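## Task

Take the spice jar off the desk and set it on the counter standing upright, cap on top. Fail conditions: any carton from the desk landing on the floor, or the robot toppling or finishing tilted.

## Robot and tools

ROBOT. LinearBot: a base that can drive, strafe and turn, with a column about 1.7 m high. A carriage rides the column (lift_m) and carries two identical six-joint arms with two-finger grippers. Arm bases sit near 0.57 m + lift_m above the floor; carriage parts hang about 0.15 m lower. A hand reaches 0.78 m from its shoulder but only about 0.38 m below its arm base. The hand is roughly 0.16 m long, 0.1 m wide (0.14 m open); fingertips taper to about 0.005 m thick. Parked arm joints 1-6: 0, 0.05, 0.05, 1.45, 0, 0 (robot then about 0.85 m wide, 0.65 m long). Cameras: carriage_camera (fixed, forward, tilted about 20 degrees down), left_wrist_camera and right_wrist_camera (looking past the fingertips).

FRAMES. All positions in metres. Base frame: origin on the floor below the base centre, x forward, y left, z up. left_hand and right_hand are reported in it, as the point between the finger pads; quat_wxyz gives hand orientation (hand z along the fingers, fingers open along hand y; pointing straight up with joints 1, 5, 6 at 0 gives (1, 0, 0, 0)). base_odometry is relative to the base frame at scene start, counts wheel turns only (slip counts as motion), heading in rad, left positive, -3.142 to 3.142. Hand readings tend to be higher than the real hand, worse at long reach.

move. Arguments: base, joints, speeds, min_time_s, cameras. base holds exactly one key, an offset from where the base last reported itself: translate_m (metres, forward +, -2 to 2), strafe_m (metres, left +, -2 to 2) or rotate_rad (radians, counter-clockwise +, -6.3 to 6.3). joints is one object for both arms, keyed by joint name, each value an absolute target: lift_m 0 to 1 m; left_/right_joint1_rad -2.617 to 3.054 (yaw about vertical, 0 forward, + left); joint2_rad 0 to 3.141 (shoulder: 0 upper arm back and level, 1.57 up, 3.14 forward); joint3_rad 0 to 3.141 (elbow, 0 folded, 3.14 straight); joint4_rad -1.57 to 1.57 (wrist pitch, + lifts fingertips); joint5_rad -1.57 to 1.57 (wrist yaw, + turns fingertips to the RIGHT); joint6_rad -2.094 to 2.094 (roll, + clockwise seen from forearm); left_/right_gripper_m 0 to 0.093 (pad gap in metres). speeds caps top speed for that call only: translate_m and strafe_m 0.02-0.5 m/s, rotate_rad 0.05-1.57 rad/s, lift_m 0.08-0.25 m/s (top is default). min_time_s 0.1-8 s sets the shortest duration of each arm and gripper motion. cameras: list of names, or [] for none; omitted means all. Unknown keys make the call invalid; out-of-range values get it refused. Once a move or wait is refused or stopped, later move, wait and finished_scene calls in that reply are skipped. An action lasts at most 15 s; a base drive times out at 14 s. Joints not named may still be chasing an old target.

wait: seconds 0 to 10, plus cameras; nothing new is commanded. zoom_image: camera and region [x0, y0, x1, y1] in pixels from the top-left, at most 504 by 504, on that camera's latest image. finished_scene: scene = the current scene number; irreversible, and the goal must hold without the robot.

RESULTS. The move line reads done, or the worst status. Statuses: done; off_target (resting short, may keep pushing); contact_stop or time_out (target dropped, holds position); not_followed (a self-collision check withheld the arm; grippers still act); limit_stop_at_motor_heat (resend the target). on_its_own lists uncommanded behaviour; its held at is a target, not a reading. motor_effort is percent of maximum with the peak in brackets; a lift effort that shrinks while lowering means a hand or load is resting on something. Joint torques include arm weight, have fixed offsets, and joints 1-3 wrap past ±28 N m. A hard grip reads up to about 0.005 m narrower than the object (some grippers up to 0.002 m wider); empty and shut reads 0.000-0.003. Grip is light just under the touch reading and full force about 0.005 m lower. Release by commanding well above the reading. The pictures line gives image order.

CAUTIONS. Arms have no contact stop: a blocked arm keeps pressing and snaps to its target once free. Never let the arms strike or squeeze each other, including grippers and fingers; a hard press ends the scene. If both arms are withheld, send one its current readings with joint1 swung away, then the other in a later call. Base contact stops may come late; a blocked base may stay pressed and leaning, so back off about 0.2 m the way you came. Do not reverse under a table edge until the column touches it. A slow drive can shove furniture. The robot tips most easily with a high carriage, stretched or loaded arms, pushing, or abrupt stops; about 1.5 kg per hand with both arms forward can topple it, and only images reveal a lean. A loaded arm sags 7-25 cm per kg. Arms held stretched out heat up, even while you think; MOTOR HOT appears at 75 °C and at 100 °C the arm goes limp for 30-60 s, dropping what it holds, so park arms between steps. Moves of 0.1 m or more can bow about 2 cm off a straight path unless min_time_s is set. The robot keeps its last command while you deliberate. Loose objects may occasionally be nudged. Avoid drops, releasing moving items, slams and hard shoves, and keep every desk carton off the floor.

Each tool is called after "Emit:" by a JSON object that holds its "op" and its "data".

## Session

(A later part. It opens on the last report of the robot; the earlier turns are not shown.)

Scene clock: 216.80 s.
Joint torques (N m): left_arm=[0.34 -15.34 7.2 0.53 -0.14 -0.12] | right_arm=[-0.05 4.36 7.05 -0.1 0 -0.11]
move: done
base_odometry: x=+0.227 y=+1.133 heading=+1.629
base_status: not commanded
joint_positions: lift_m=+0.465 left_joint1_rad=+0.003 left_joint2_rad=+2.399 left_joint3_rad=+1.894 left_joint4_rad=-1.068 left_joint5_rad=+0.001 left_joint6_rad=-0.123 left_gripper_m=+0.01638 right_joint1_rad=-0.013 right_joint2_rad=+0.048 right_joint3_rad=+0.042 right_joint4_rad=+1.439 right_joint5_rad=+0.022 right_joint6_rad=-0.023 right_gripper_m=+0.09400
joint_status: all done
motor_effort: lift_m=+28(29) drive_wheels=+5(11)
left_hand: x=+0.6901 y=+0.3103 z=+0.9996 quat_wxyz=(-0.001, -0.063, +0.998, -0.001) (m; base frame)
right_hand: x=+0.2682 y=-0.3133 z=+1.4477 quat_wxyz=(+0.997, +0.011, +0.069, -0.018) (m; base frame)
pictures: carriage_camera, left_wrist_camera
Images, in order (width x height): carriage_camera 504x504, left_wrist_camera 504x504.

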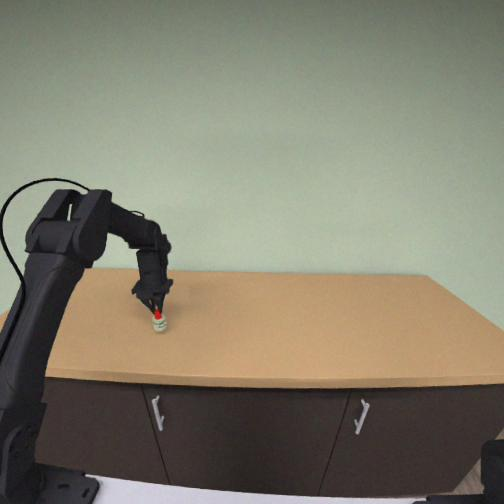

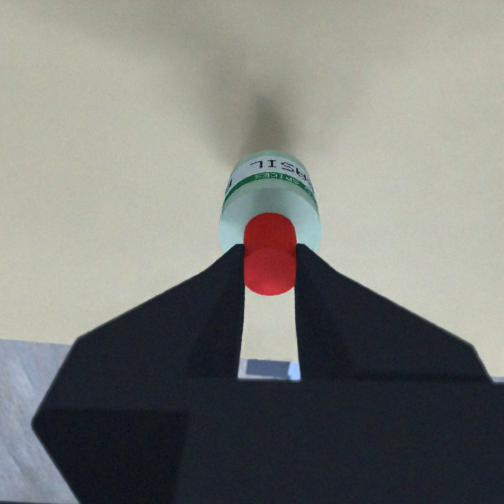

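Emit:
{"op": "move", "data": {"joints": {"lift_m": 0.444}, "speeds": {"lift_m": 0.08}, "cameras": ["carriage_camera"]}}

Emit:
{"op": "zoom_image", "data": {"camera": "carriage_camera", "region": [120, 280, 200, 360]}}

Emit:
{"op": "move", "data": {"joints": {"lift_m": 0.439}, "speeds": {"lift_m": 0.08}, "cameras": ["carriage_camera"]}}

Emit:
{"op": "zoom_image", "data": {"camera": "carriage_camera", "region": [120, 280, 200, 360]}}

Scene clock: 226.17 s.
Joint torques (N m): left_arm=[0.36 -15.57 6.99 0.53 -0.15 -0.12] | right_arm=[-0.09 4.37 7.02 -0.1 -0.02 -0.13]
move: done
base_odometry: x=+0.227 y=+1.133 heading=+1.629
base_status: not commanded
joint_positions: lift_m=+0.444 left_joint1_rad=+0.003 left_joint2_rad=+2.399 left_joint3_rad=+1.894 left_joint4_rad=-1.068 left_joint5_rad=+0.001 left_joint6_rad=-0.123 left_gripper_m=+0.01638 right_joint1_rad=-0.013 right_joint2_rad=+0.048 right_joint3_rad=+0.042 right_joint4_rad=+1.439 right_joint5_rad=+0.022 right_joint6_rad=-0.023 right_gripper_m=+0.09400
joint_status: all done
motor_effort: lift_m=+27(29) drive_wheels=-9(10)
left_hand: x=+0.6901 y=+0.3103 z=+0.9786 quat_wxyz=(-0.001, -0.063, +0.998, -0.001) (m; base frame)
right_hand: x=+0.2682 y=-0.3133 z=+1.4268 quat_wxyz=(+0.997, +0.011, +0.069, -0.018) (m; base frame)
pictures: carriage_camera
Images, in order (width x height): carriage_camera 504x504.

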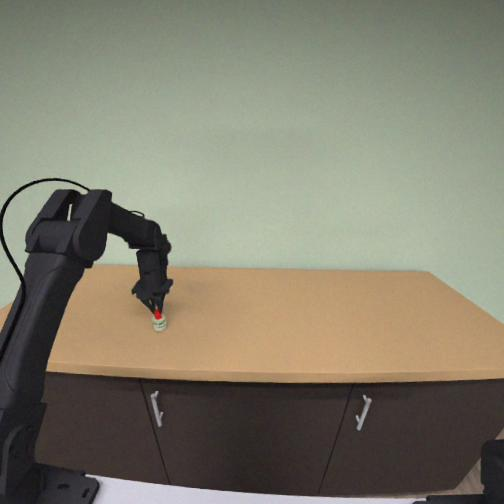

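Scaled by 6.300 from the camera's 504x504 image, which has a finer 720x720 frame.

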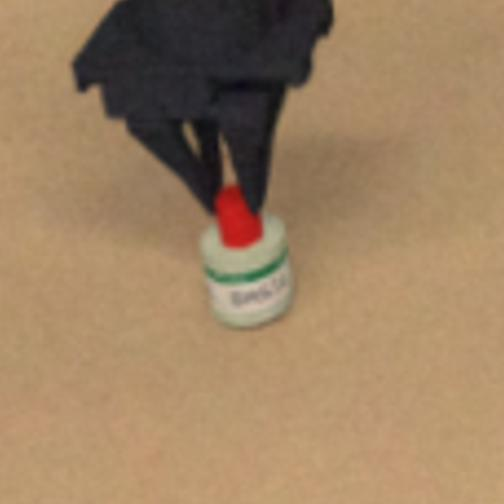

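Scene clock: 226.60 s.
Joint torques (N m): left_arm=[0.34 -15.47 7.2 0.54 -0.13 -0.13] | right_arm=[-0.08 4.36 7.05 -0.11 -0.02 -0.12]
move: done
base_odometry: x=+0.227 y=+1.133 heading=+1.629
base_status: not commanded
joint_positions: lift_m=+0.439 left_joint1_rad=+0.003 left_joint2_rad=+2.400 left_joint3_rad=+1.894 left_joint4_rad=-1.067 left_joint5_rad=+0.001 left_joint6_rad=-0.123 left_gripper_m=+0.01638 right_joint1_rad=-0.013 right_joint2_rad=+0.048 right_joint3_rad=+0.042 right_joint4_rad=+1.439 right_joint5_rad=+0.022 right_joint6_rad=-0.023 right_gripper_m=+0.09400
joint_status: all done
motor_effort: lift_m=+26(28) drive_wheels=-10(11)
left_hand: x=+0.6902 y=+0.3103 z=+0.9735 quat_wxyz=(-0.001, -0.063, +0.998, -0.001) (m; base frame)
right_hand: x=+0.2682 y=-0.3133 z=+1.4218 quat_wxyz=(+0.997, +0.011, +0.069, -0.018) (m; base frame)
pictures: carriage_camera
Images, in order (width x height): carriage_camera 504x504.

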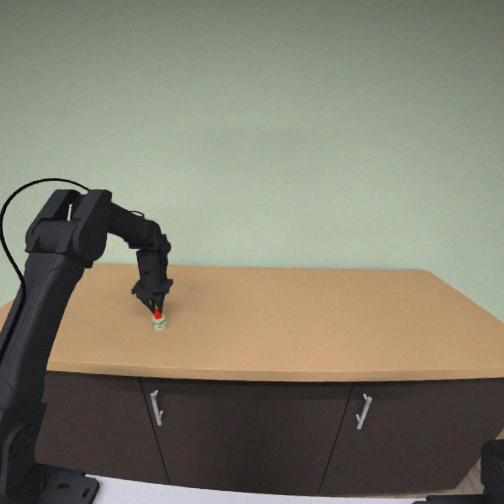

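Scaled by 6.300 from the camera's 504x504 image, which has a finer 720x720 frame.

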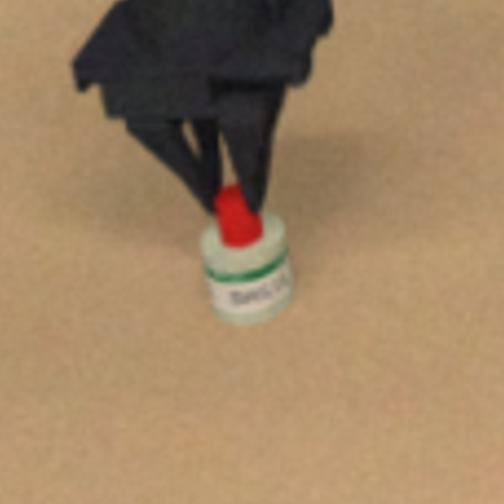

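Emit:
{"op": "move", "data": {"joints": {"lift_m": 0.435}, "speeds": {"lift_m": 0.08}, "cameras": ["carriage_camera"]}}

Emit:
{"op": "zoom_image", "data": {"camera": "carriage_camera", "region": [120, 280, 200, 360]}}

Scene clock: 230.73 s.
Joint torques (N m): left_arm=[0.28 -14.94 6.78 0.66 -0.11 -0.13] | right_arm=[-0.06 4.42 7.06 -0.1 0 -0.11]
move: done
base_odometry: x=+0.227 y=+1.133 heading=+1.629
base_status: not commanded
joint_positions: lift_m=+0.435 left_joint1_rad=+0.003 left_joint2_rad=+2.394 left_joint3_rad=+1.897 left_joint4_rad=-1.074 left_joint5_rad=+0.001 left_joint6_rad=-0.123 left_gripper_m=+0.01638 right_joint1_rad=-0.013 right_joint2_rad=+0.048 right_joint3_rad=+0.041 right_joint4_rad=+1.439 right_joint5_rad=+0.022 right_joint6_rad=-0.023 right_gripper_m=+0.09400
joint_status: all done
motor_effort: lift_m=+26(27) drive_wheels=-9(9)
left_hand: x=+0.6900 y=+0.3103 z=+0.9725 quat_wxyz=(-0.001, -0.063, +0.998, -0.001) (m; base frame)
right_hand: x=+0.2683 y=-0.3133 z=+1.4178 quat_wxyz=(+0.997, +0.011, +0.069, -0.018) (m; base frame)
pictures: carriage_camera
Images, in order (width x height): carriage_camera 504x504.

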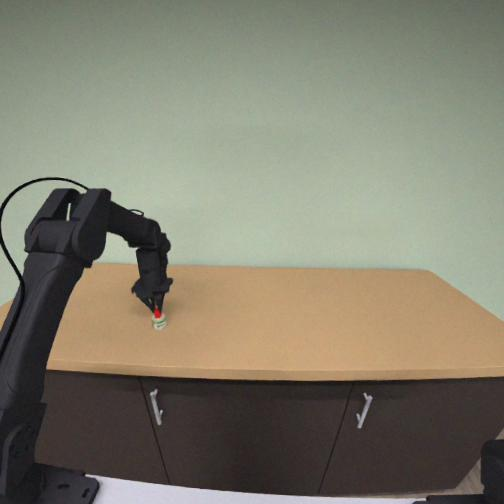

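Scaled by 6.300 from the camera's 504x504 image, which has a finer 720x720 frame.

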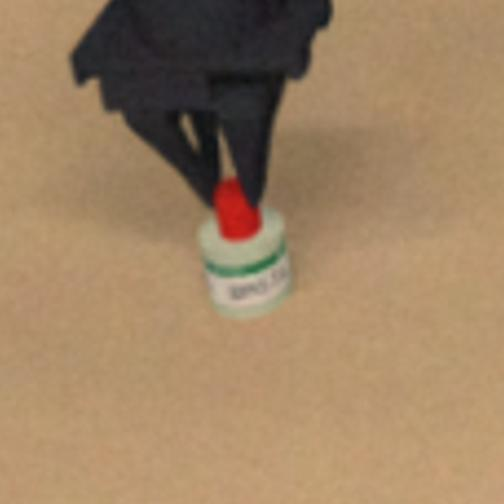

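Emit:
{"op": "move", "data": {"joints": {"left_gripper_m": 0.06}, "min_time_s": 1.5, "cameras": []}}

Emit:
{"op": "move", "data": {"joints": {"lift_m": 0.6}, "speeds": {"lift_m": 0.15}, "cameras": ["left_wrist_camera", "carriage_camera"]}}

Emit:
{"op": "zoom_image", "data": {"camera": "carriage_camera", "region": [100, 270, 260, 430]}}

Scene clock: 238.40 s.
Joint torques (N m): left_arm=[0.34 -14.9 6.9 0.61 -0.14 -0.13] | right_arm=[-0.05 4.37 7.09 -0.11 -0.01 -0.12]
move: done
base_odometry: x=+0.227 y=+1.133 heading=+1.629
base_status: not commanded
joint_positions: lift_m=+0.435 left_joint1_rad=+0.003 left_joint2_rad=+2.394 left_joint3_rad=+1.897 left_joint4_rad=-1.074 left_joint5_rad=+0.001 left_joint6_rad=-0.123 left_gripper_m=+0.05992 right_joint1_rad=-0.013 right_joint2_rad=+0.048 right_joint3_rad=+0.041 right_joint4_rad=+1.439 right_joint5_rad=+0.022 right_joint6_rad=-0.023 right_gripper_m=+0.09400
joint_status: all done
motor_effort: lift_m=+26(26) drive_wheels=+7(10)
left_hand: x=+0.6902 y=+0.3103 z=+0.9725 quat_wxyz=(+0.000, -0.063, +0.998, -0.001) (m; base frame)
right_hand: x=+0.2683 y=-0.3133 z=+1.4178 quat_wxyz=(+0.997, +0.011, +0.069, -0.018) (m; base frame)
pictures: none
No camera images: "cameras" was empty.

Scene clock: 239.93 s.
Joint torques (N m): left_arm=[0.28 -15.23 6.69 0.59 -0.13 -0.12] | right_arm=[-0.08 4.37 7.06 -0.11 -0.02 -0.12]
move: done
base_odometry: x=+0.227 y=+1.133 heading=+1.629
base_status: not commanded
joint_positions: lift_m=+0.600 left_joint1_rad=+0.003 left_joint2_rad=+2.397 left_joint3_rad=+1.897 left_joint4_rad=-1.073 left_joint5_rad=+0.001 left_joint6_rad=-0.123 left_gripper_m=+0.05992 right_joint1_rad=-0.013 right_joint2_rad=+0.048 right_joint3_rad=+0.041 right_joint4_rad=+1.439 right_joint5_rad=+0.022 right_joint6_rad=-0.023 right_gripper_m=+0.09400
joint_status: all done
motor_effort: lift_m=+31(38) drive_wheels=+7(10)
left_hand: x=+0.6900 y=+0.3103 z=+1.1361 quat_wxyz=(-0.001, -0.063, +0.998, -0.001) (m; base frame)
right_hand: x=+0.2683 y=-0.3133 z=+1.5823 quat_wxyz=(+0.997, +0.011, +0.069, -0.018) (m; base frame)
pictures: carriage_camera, left_wrist_camera
Images, in order (width x height): carriage_camera 504x504, left_wrist_camera 504x504.

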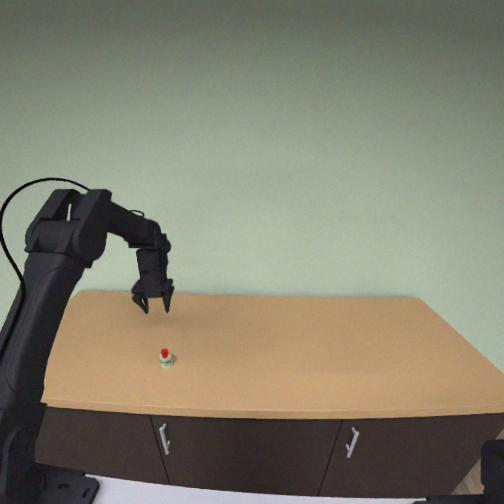

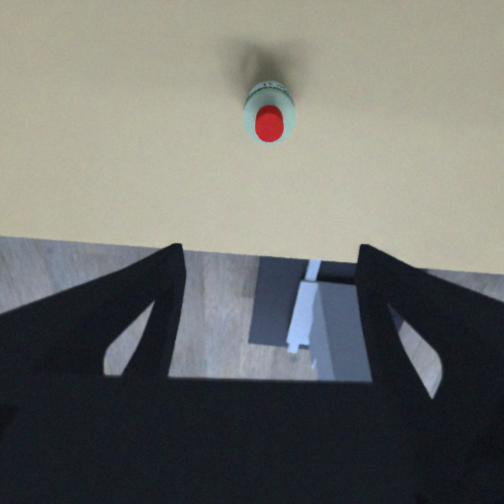

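Scaled by 3.150 from the camera's 504x504 image, which has a finer 720x720 frame.

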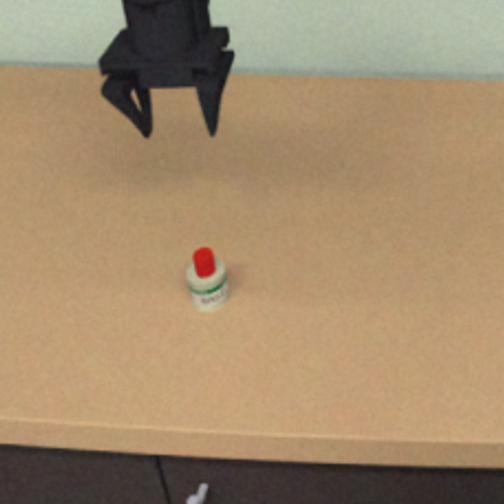

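The jar is standing upright on the counter with its cap up, and the robot is clear of it.

Emit:
{"op": "finished_scene", "data": {"scene": 3}}

The scene is finished: the task was done.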